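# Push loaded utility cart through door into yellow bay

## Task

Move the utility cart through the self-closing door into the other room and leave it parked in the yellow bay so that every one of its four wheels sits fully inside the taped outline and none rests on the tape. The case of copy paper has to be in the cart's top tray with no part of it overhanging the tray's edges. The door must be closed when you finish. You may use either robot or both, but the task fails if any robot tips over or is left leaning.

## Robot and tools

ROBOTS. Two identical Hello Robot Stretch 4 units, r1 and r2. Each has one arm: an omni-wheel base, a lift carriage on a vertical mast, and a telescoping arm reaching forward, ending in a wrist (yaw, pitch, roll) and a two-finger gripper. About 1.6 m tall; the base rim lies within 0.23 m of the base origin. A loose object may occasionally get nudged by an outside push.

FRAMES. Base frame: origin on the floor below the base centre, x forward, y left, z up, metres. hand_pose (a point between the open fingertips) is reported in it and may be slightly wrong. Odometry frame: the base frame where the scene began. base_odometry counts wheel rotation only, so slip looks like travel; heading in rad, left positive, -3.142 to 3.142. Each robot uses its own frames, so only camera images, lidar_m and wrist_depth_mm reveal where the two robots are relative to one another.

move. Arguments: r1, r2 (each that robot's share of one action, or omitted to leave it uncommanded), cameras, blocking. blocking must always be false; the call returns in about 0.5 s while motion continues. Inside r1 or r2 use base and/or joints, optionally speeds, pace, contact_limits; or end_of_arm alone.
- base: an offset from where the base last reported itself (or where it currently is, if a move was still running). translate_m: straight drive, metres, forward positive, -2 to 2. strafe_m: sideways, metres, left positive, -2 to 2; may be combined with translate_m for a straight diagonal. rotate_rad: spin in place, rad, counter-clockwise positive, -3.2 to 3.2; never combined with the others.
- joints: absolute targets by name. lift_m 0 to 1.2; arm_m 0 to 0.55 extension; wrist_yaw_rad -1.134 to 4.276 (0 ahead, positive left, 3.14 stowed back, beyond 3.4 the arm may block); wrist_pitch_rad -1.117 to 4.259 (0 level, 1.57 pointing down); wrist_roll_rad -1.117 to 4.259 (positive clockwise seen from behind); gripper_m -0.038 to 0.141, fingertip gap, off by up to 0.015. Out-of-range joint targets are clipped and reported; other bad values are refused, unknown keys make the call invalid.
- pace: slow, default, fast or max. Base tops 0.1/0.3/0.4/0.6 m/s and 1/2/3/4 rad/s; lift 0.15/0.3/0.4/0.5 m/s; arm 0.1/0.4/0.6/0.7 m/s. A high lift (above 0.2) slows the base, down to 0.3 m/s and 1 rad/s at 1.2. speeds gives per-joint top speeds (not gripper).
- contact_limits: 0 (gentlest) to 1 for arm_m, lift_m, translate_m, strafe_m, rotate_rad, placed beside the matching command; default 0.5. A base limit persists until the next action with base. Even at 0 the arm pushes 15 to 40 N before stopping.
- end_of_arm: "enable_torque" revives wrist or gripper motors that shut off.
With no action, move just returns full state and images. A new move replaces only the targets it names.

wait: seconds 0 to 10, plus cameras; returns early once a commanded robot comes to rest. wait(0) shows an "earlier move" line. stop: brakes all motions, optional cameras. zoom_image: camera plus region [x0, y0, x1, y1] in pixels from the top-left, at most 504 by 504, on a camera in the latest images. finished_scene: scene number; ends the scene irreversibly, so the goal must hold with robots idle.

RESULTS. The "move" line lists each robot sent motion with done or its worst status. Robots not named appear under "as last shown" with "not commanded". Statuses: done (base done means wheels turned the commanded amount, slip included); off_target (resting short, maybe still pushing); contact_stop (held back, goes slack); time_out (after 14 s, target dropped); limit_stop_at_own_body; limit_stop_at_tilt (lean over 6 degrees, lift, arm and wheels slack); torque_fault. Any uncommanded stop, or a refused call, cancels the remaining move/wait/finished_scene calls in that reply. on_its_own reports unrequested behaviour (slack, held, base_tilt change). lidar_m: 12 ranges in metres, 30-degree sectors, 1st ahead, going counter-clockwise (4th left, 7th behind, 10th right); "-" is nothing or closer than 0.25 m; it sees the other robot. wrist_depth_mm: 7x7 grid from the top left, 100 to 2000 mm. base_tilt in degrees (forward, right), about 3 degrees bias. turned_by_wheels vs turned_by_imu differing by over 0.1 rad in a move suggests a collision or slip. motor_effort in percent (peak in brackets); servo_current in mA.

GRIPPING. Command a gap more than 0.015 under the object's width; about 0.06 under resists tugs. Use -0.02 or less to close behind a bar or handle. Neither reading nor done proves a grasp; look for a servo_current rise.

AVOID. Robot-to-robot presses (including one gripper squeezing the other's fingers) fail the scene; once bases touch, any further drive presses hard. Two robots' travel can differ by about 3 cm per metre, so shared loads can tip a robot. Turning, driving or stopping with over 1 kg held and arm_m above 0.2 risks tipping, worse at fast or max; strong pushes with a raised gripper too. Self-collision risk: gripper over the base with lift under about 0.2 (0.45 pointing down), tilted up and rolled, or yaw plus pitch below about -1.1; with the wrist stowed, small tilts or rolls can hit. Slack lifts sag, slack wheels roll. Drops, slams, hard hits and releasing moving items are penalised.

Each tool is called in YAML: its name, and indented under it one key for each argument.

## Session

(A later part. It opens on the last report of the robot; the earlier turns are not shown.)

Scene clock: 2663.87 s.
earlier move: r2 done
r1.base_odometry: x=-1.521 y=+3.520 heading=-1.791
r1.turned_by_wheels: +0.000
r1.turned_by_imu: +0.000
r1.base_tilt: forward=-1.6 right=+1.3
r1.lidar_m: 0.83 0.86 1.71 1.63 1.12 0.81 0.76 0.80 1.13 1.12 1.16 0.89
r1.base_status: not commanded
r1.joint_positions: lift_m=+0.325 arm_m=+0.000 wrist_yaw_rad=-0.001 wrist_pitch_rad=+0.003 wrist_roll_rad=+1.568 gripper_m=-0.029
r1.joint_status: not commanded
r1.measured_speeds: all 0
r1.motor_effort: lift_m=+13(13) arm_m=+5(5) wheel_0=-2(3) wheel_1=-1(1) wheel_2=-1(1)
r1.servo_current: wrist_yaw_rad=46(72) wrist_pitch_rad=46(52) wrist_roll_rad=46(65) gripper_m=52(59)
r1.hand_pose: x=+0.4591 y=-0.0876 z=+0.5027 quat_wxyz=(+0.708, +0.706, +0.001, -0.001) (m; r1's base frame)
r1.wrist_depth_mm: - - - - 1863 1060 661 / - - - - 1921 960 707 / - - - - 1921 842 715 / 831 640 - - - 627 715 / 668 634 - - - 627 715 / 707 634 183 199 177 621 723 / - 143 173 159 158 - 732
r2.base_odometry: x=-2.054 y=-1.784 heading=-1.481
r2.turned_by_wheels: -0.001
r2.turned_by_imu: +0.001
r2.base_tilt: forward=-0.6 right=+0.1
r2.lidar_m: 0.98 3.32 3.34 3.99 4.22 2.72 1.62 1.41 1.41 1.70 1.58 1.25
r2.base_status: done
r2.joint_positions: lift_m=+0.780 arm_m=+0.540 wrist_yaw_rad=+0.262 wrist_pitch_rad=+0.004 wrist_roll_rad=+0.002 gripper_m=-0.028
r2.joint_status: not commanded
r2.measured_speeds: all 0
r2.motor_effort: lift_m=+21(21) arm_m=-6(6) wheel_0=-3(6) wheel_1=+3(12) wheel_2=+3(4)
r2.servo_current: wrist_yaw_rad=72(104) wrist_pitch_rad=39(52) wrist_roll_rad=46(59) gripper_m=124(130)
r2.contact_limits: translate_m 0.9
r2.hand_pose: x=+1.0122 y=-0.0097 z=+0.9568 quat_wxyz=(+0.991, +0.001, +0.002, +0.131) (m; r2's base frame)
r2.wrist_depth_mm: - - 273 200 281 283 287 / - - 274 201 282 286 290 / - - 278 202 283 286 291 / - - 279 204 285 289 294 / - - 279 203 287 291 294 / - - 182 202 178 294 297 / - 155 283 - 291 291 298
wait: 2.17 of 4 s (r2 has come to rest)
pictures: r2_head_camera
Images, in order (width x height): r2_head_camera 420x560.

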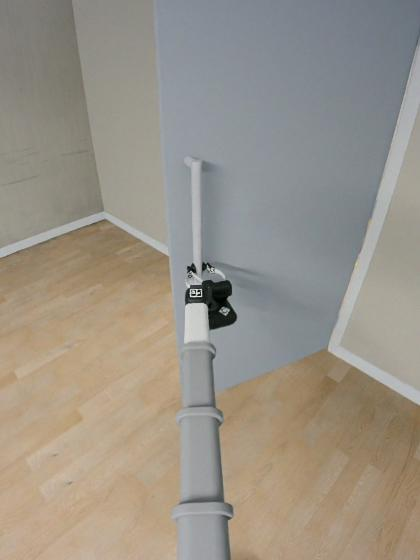

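move:
  blocking: false
  cameras: []
  r2: {"base":{"translate_m":0.14,"strafe_m":0.055},"pace":"slow","contact_limits":{"translate_m":0.9}}

wait:
  seconds: 4
  cameras: []

move:
  blocking: false
  cameras: []
  r2: {"base":{"translate_m":0.18,"strafe_m":0.075},"pace":"slow","contact_limits":{"translate_m":0.9}}

wait:
  seconds: 4
  cameras: ["r2_head_camera"]

Scene clock: 2670.23 s.
move: r2 moving
r1: as last shown
r1.lidar_m: 0.83 0.88 1.73 1.63 1.13 0.79 0.76 0.81 1.11 1.12 1.16 0.91
r1.motor_effort: lift_m=+13(13) arm_m=+4(5) wheel_0=-2(2) wheel_1=-1(1) wheel_2=-1(1)
r1.servo_current: wrist_yaw_rad=39(59) wrist_pitch_rad=39(46) wrist_roll_rad=46(65) gripper_m=52(59)
r1.wrist_depth_mm: - - - - 1863 1060 661 / - - - - 1921 931 707 / - - - - 1921 820 715 / 831 640 - - - 621 715 / 676 634 - - - 627 723 / 707 627 184 198 177 634 732 / - 143 173 159 158 - 732
r2.base_odometry: x=-2.048 y=-1.795 heading=-1.480
r2.turned_by_wheels: +0.001
r2.turned_by_imu: +0.002
r2.base_tilt: forward=-0.6 right=+0.1
r2.lidar_m: 0.97 3.32 3.28 3.97 4.24 2.71 1.61 1.44 1.44 1.70 1.58 1.23
r2.base_status: translate_m moving; strafe_m moving
r2.joint_positions: lift_m=+0.780 arm_m=+0.540 wrist_yaw_rad=+0.260 wrist_pitch_rad=+0.004 wrist_roll_rad=+0.002 gripper_m=-0.028
r2.joint_status: not commanded
r2.measured_speeds: translate_m=+0.049 strafe_m=+0.019 rotate_rad=+0.000 lift_m=+0.000 arm_m=+0.000 wrist_yaw_rad=+0.000 wrist_pitch_rad=+0.000 wrist_roll_rad=+0.000
r2.motor_effort: lift_m=+21(21) arm_m=-6(6) wheel_0=+4(6) wheel_1=+7(8) wheel_2=-3(4)
r2.servo_current: wrist_yaw_rad=59(72) wrist_pitch_rad=46(46) wrist_roll_rad=52(59) gripper_m=124(124)
r2.contact_limits: translate_m 0.9
r2.hand_pose: x=+1.0122 y=-0.0103 z=+0.9568 quat_wxyz=(+0.992, +0.001, +0.002, +0.130) (m; r2's base frame)
r2.wrist_depth_mm: - - 274 198 279 283 285 / - - 276 202 281 283 287 / - - 276 201 282 286 287 / - - 278 202 283 290 290 / - - 281 203 287 290 291 / - - 182 201 178 293 294 / - 156 283 - 290 291 297
pictures: none
No camera images: "cameras" was empty.

Scene clock: 2672.57 s.
earlier move: r2 done
r1.base_odometry: x=-1.521 y=+3.520 heading=-1.791
r1.turned_by_wheels: +0.000
r1.turned_by_imu: +0.000
r1.base_tilt: forward=-1.6 right=+1.2
r1.lidar_m: 0.82 0.87 1.73 1.66 1.13 0.81 0.77 0.81 1.11 1.12 1.18 0.89
r1.base_status: not commanded
r1.joint_positions: lift_m=+0.325 arm_m=+0.000 wrist_yaw_rad=-0.001 wrist_pitch_rad=+0.003 wrist_roll_rad=+1.568 gripper_m=-0.029
r1.joint_status: not commanded
r1.measured_speeds: all 0
r1.motor_effort: lift_m=+13(13) arm_m=+5(5) wheel_0=-2(2) wheel_1=-1(1) wheel_2=-1(1)
r1.servo_current: wrist_yaw_rad=65(65) wrist_pitch_rad=52(52) wrist_roll_rad=59(65) gripper_m=59(65)
r1.hand_pose: x=+0.4591 y=-0.0876 z=+0.5027 quat_wxyz=(+0.708, +0.706, +0.001, -0.001) (m; r1's base frame)
r1.wrist_depth_mm: - - - - 1863 1042 668 / - - - - 1863 960 707 / - - - - 1921 842 715 / 842 634 - - - 634 723 / 668 634 - - - 634 732 / 707 634 183 198 177 634 723 / - 143 172 159 158 - 723
r2.base_odometry: x=-1.986 y=-1.918 heading=-1.481
r2.turned_by_wheels: -0.001
r2.turned_by_imu: +0.000
r2.base_tilt: forward=-0.6 right=+0.1
r2.lidar_m: 1.10 3.18 3.19 3.80 4.29 2.95 1.78 1.55 1.56 1.73 1.52 1.22
r2.base_status: done
r2.joint_positions: lift_m=+0.780 arm_m=+0.540 wrist_yaw_rad=+0.252 wrist_pitch_rad=+0.004 wrist_roll_rad=+0.002 gripper_m=-0.029
r2.joint_status: not commanded
r2.measured_speeds: all 0
r2.motor_effort: lift_m=+21(21) arm_m=+3(6) wheel_0=+1(10) wheel_1=+2(9) wheel_2=-2(4)
r2.servo_current: wrist_yaw_rad=52(78) wrist_pitch_rad=39(46) wrist_roll_rad=46(65) gripper_m=98(130)
r2.contact_limits: translate_m 0.9
r2.hand_pose: x=+1.0120 y=-0.0128 z=+0.9569 quat_wxyz=(+0.992, +0.001, +0.002, +0.126) (m; r2's base frame)
r2.wrist_depth_mm: - - - 366 359 342 330 / - - - 366 359 345 332 / - - - 368 362 347 338 / - - - 373 366 349 338 / - - - 307 366 351 340 / - - 186 200 179 353 342 / - - - - 370 - 345
wait: 2.33 of 4 s (r2 has come to rest)
pictures: none
No camera images: "cameras" was empty.

Scene clock: 2673.07 s.
move: r2 moving
r1: as last shown
r1.base_tilt: forward=-1.6 right=+1.3
r1.lidar_m: 0.82 0.87 1.73 1.65 1.12 0.82 0.75 0.81 1.14 1.11 1.16 0.88
r1.motor_effort: lift_m=+13(13) arm_m=+4(5) wheel_0=-1(2) wheel_1=-1(1) wheel_2=-1(1)
r1.servo_current: wrist_yaw_rad=65(65) wrist_pitch_rad=46(46) wrist_roll_rad=52(72) gripper_m=52(59)
r1.wrist_depth_mm: - - - - 1863 1060 661 / - - - - 1921 946 707 / - - - - 1983 831 715 / 842 647 - - - 627 732 / 668 627 - - - 634 723 / 715 621 184 198 177 627 723 / - 143 172 159 158 - 732
r2.base_odometry: x=-1.980 y=-1.930 heading=-1.481
r2.turned_by_wheels: +0.000
r2.turned_by_imu: +0.000
r2.base_tilt: forward=-0.7 right=+0.0
r2.lidar_m: 1.26 3.17 3.18 3.79 4.28 2.96 1.78 1.56 1.58 1.71 1.51 1.33
r2.base_status: translate_m moving; strafe_m moving
r2.joint_positions: lift_m=+0.780 arm_m=+0.540 wrist_yaw_rad=+0.252 wrist_pitch_rad=+0.004 wrist_roll_rad=+0.002 gripper_m=-0.029
r2.joint_status: not commanded
r2.measured_speeds: translate_m=+0.049 strafe_m=+0.020 rotate_rad=+0.001 lift_m=+0.000 arm_m=+0.000 wrist_yaw_rad=+0.000 wrist_pitch_rad=+0.000 wrist_roll_rad=+0.000
r2.motor_effort: lift_m=+21(21) arm_m=+4(4) wheel_0=+5(8) wheel_1=+8(8) wheel_2=-11(11)
r2.servo_current: wrist_yaw_rad=46(59) wrist_pitch_rad=46(46) wrist_roll_rad=52(52) gripper_m=98(111)
r2.contact_limits: translate_m 0.9
r2.hand_pose: x=+1.0120 y=-0.0128 z=+0.9569 quat_wxyz=(+0.992, +0.001, +0.002, +0.126) (m; r2's base frame)
r2.wrist_depth_mm: - - - 525 - - - / - - - - - - - / - - - - - - - / - - - - - - - / - - - 544 - - - / - - 186 200 170 - - / - - - - - - -
pictures: none
No camera images: "cameras" was empty.

Scene clock: 2675.73 s.
earlier move: r2 done
r1.base_odometry: x=-1.521 y=+3.520 heading=-1.791
r1.turned_by_wheels: +0.000
r1.turned_by_imu: +0.000
r1.base_tilt: forward=-1.6 right=+1.3
r1.lidar_m: 0.83 0.89 1.74 1.64 1.14 0.82 0.77 0.81 1.14 1.11 1.18 0.91
r1.base_status: not commanded
r1.joint_positions: lift_m=+0.325 arm_m=+0.000 wrist_yaw_rad=-0.001 wrist_pitch_rad=+0.003 wrist_roll_rad=+1.568 gripper_m=-0.029
r1.joint_status: not commanded
r1.measured_speeds: all 0
r1.motor_effort: lift_m=+13(13) arm_m=+5(5) wheel_0=-2(2) wheel_1=-1(1) wheel_2=-1(1)
r1.servo_current: wrist_yaw_rad=65(65) wrist_pitch_rad=39(52) wrist_roll_rad=52(72) gripper_m=52(59)
r1.hand_pose: x=+0.4591 y=-0.0876 z=+0.5027 quat_wxyz=(+0.708, +0.706, +0.001, -0.001) (m; r1's base frame)
r1.wrist_depth_mm: - - - - 1863 1078 668 / - - - - 1921 931 715 / - - - - 1921 831 732 / 831 647 - - - 634 723 / 668 640 - - - 627 723 / 715 621 184 198 177 627 723 / - 143 173 159 158 - 732
r2.base_odometry: x=-1.896 y=-2.090 heading=-1.481
r2.turned_by_wheels: +0.000
r2.turned_by_imu: +0.001
r2.base_tilt: forward=-0.6 right=+0.1
r2.lidar_m: 1.65 2.99 3.02 3.60 4.36 3.27 1.97 1.73 1.71 1.67 1.45 1.45
r2.base_status: done
r2.joint_positions: lift_m=+0.780 arm_m=+0.540 wrist_yaw_rad=+0.252 wrist_pitch_rad=+0.004 wrist_roll_rad=+0.002 gripper_m=-0.029
r2.joint_status: not commanded
r2.measured_speeds: all 0
r2.motor_effort: lift_m=+21(21) arm_m=+4(4) wheel_0=+3(10) wheel_1=+5(9) wheel_2=-7(11)
r2.servo_current: wrist_yaw_rad=39(59) wrist_pitch_rad=46(46) wrist_roll_rad=46(59) gripper_m=98(111)
r2.contact_limits: translate_m 0.9
r2.hand_pose: x=+1.0120 y=-0.0128 z=+0.9569 quat_wxyz=(+0.992, +0.001, +0.002, +0.126) (m; r2's base frame)
r2.wrist_depth_mm: - - - - - 759 - / - - - - - 831 - / - - - - - 842 - / - - - - - 854 - / - - - - - 778 - / - - 186 198 170 - - / - - - - - - -
wait: 2.67 of 4 s (r2 has come to rest)
pictures: r2_head_camera
Images, in order (width x height): r2_head_camera 420x560.

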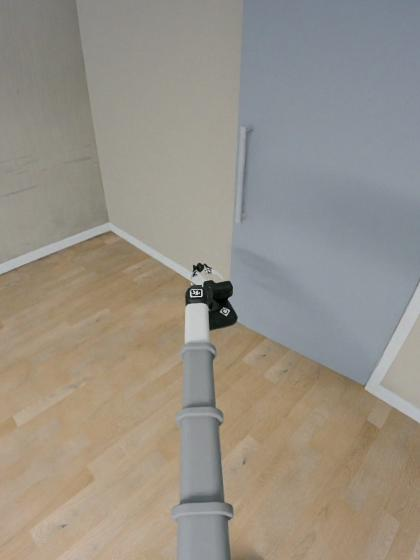

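wait:
  seconds: 2
  cameras: ["r2_head_camera", "r1_head_left_camera","r2_head_right_camera"]

Scene clock: 2680.17 s.
r1.base_odometry: x=-1.521 y=+3.520 heading=-1.791
r1.turned_by_wheels: +0.000
r1.turned_by_imu: +0.000
r1.base_tilt: forward=-1.6 right=+1.3
r1.lidar_m: 0.83 0.88 1.72 1.65 1.15 0.80 0.76 0.80 1.11 1.11 1.17 0.88
r1.base_status: not commanded
r1.joint_positions: lift_m=+0.325 arm_m=+0.000 wrist_yaw_rad=-0.001 wrist_pitch_rad=+0.003 wrist_roll_rad=+1.568 gripper_m=-0.029
r1.joint_status: not commanded
r1.measured_speeds: all 0
r1.motor_effort: lift_m=+13(13) arm_m=+5(5) wheel_0=-2(2) wheel_1=-1(1) wheel_2=-1(1)
r1.servo_current: wrist_yaw_rad=39(65) wrist_pitch_rad=39(52) wrist_roll_rad=52(72) gripper_m=52(59)
r1.hand_pose: x=+0.4591 y=-0.0876 z=+0.5027 quat_wxyz=(+0.708, +0.706, +0.001, -0.001) (m; r1's base frame)
r1.wrist_depth_mm: - - - - 1921 1060 668 / - - - - 1863 960 715 / - - - - 1983 831 715 / 831 640 - - - 627 723 / 668 634 - - - 627 732 / 707 627 185 198 177 621 723 / - 143 173 159 158 - 732
r2.base_odometry: x=-1.896 y=-2.090 heading=-1.481
r2.turned_by_wheels: +0.000
r2.turned_by_imu: +0.001
r2.base_tilt: forward=-0.7 right=+0.1
r2.lidar_m: 1.73 3.01 3.00 3.62 4.35 3.28 1.96 1.72 1.73 1.63 1.46 1.45
r2.base_status: done
r2.joint_positions: lift_m=+0.780 arm_m=+0.540 wrist_yaw_rad=+0.252 wrist_pitch_rad=+0.004 wrist_roll_rad=+0.002 gripper_m=-0.029
r2.joint_status: not commanded
r2.measured_speeds: all 0
r2.motor_effort: lift_m=+21(21) arm_m=+4(4) wheel_0=+3(10) wheel_1=+5(9) wheel_2=-7(11)
r2.servo_current: wrist_yaw_rad=46(59) wrist_pitch_rad=46(46) wrist_roll_rad=59(59) gripper_m=98(111)
r2.contact_limits: translate_m 0.9
r2.hand_pose: x=+1.0120 y=-0.0128 z=+0.9569 quat_wxyz=(+0.992, +0.001, +0.002, +0.126) (m; r2's base frame)
r2.wrist_depth_mm: - - - - - 917 - / - - - - - 904 - / - - - - - 917 - / - - - - - - - / - - - - - 960 - / - - 186 199 170 960 - / - - - - - - -
wait: 2.00 s; at rest from the start
pictures: r1_head_left_camera, r2_head_camera, r2_head_right_camera
Images, in order (width x height): r1_head_left_camera 420x672, r2_head_camera 420x560, r2_head_right_camera 420x672.

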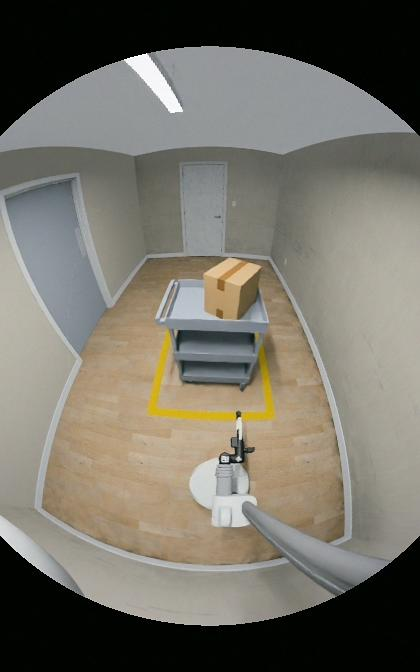

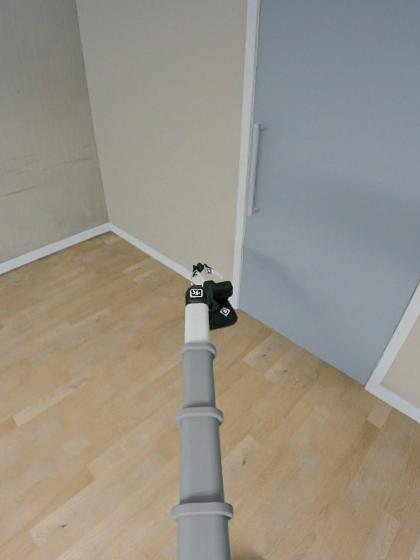

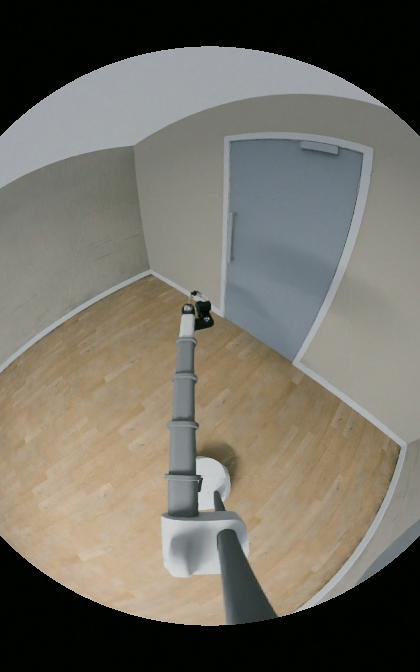

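zoom_image:
  camera: "r2_head_camera"
  region: [200, 100, 420, 420]

zoom_image:
  camera: "r1_head_left_camera"
  region: [0, 150, 150, 370]

Scaled by 1.575 from the camera's 420x560 image, which has a finer 1200x1600 frame.

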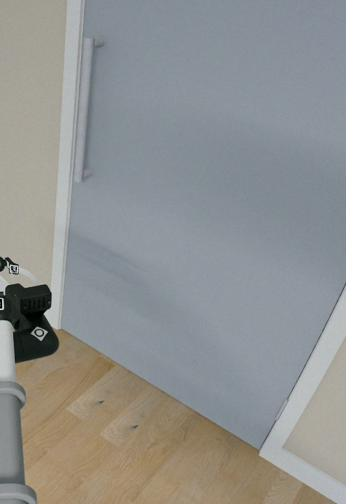

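Scaled by 2.291 from the camera's 420x672 image, which has a finer 600x960 frame.

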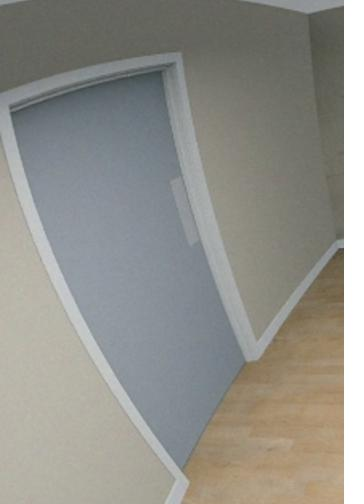

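wait:
  seconds: 3
  cameras: ["r2_head_camera"]

zoom_image:
  camera: "r2_head_camera"
  region: [200, 100, 420, 420]

Scene clock: 2690.13 s.
r1.base_odometry: x=-1.521 y=+3.520 heading=-1.791
r1.turned_by_wheels: +0.000
r1.turned_by_imu: +0.000
r1.base_tilt: forward=-1.6 right=+1.3
r1.lidar_m: 0.83 0.90 1.72 1.65 1.14 0.79 0.77 0.82 1.12 1.11 1.18 0.88
r1.base_status: not commanded
r1.joint_positions: lift_m=+0.325 arm_m=+0.000 wrist_yaw_rad=-0.001 wrist_pitch_rad=+0.003 wrist_roll_rad=+1.568 gripper_m=-0.029
r1.joint_status: not commanded
r1.measured_speeds: all 0
r1.motor_effort: lift_m=+13(13) arm_m=+4(5) wheel_0=-2(2) wheel_1=-1(1) wheel_2=-1(1)
r1.servo_current: wrist_yaw_rad=52(65) wrist_pitch_rad=39(52) wrist_roll_rad=59(72) gripper_m=52(59)
r1.hand_pose: x=+0.4591 y=-0.0876 z=+0.5027 quat_wxyz=(+0.708, +0.706, +0.001, -0.001) (m; r1's base frame)
r1.wrist_depth_mm: - - - - 1863 1060 668 / - - - - 1921 946 699 / - - - - 1921 831 715 / 831 640 - - - 627 715 / 661 634 - - - 627 715 / 707 627 184 198 177 634 732 / - 143 173 159 158 - 732
r2.base_odometry: x=-1.896 y=-2.090 heading=-1.481
r2.turned_by_wheels: +0.000
r2.turned_by_imu: +0.001
r2.base_tilt: forward=-0.7 right=+0.0
r2.lidar_m: 1.74 3.02 2.99 3.61 4.33 3.29 1.96 1.74 1.75 1.68 1.43 1.45
r2.base_status: done
r2.joint_positions: lift_m=+0.780 arm_m=+0.540 wrist_yaw_rad=+0.252 wrist_pitch_rad=+0.004 wrist_roll_rad=+0.002 gripper_m=-0.029
r2.joint_status: not commanded
r2.measured_speeds: all 0
r2.motor_effort: lift_m=+21(21) arm_m=+4(4) wheel_0=+3(10) wheel_1=+5(9) wheel_2=-7(11)
r2.servo_current: wrist_yaw_rad=52(59) wrist_pitch_rad=39(46) wrist_roll_rad=46(59) gripper_m=104(111)
r2.contact_limits: translate_m 0.9
r2.hand_pose: x=+1.0120 y=-0.0128 z=+0.9569 quat_wxyz=(+0.992, +0.001, +0.002, +0.126) (m; r2's base frame)
r2.wrist_depth_mm: - - - - - 904 - / - - - - - 917 - / - - - - - 917 - / - - - - - - - / - - - - - 931 - / - - 186 199 171 946 - / - - - - - - -
wait: 3.00 s; at rest from the start
pictures: r2_head_camera
Images, in order (width x height): r2_head_camera 420x560.

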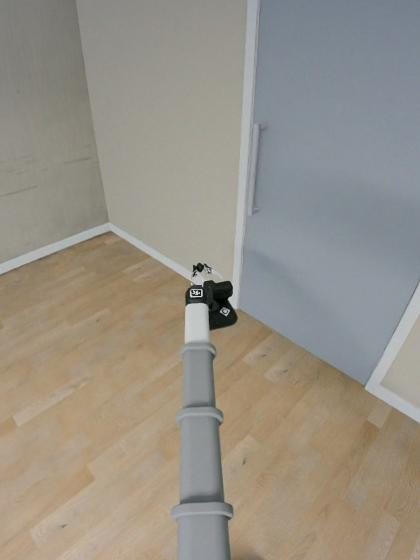

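Scaled by 1.575 from the camera's 420x560 image, which has a finer 1200x1600 frame.

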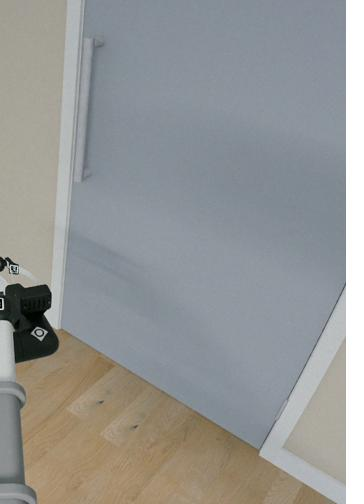

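finished_scene:
  scene: 1

The scene is finished: the task was done.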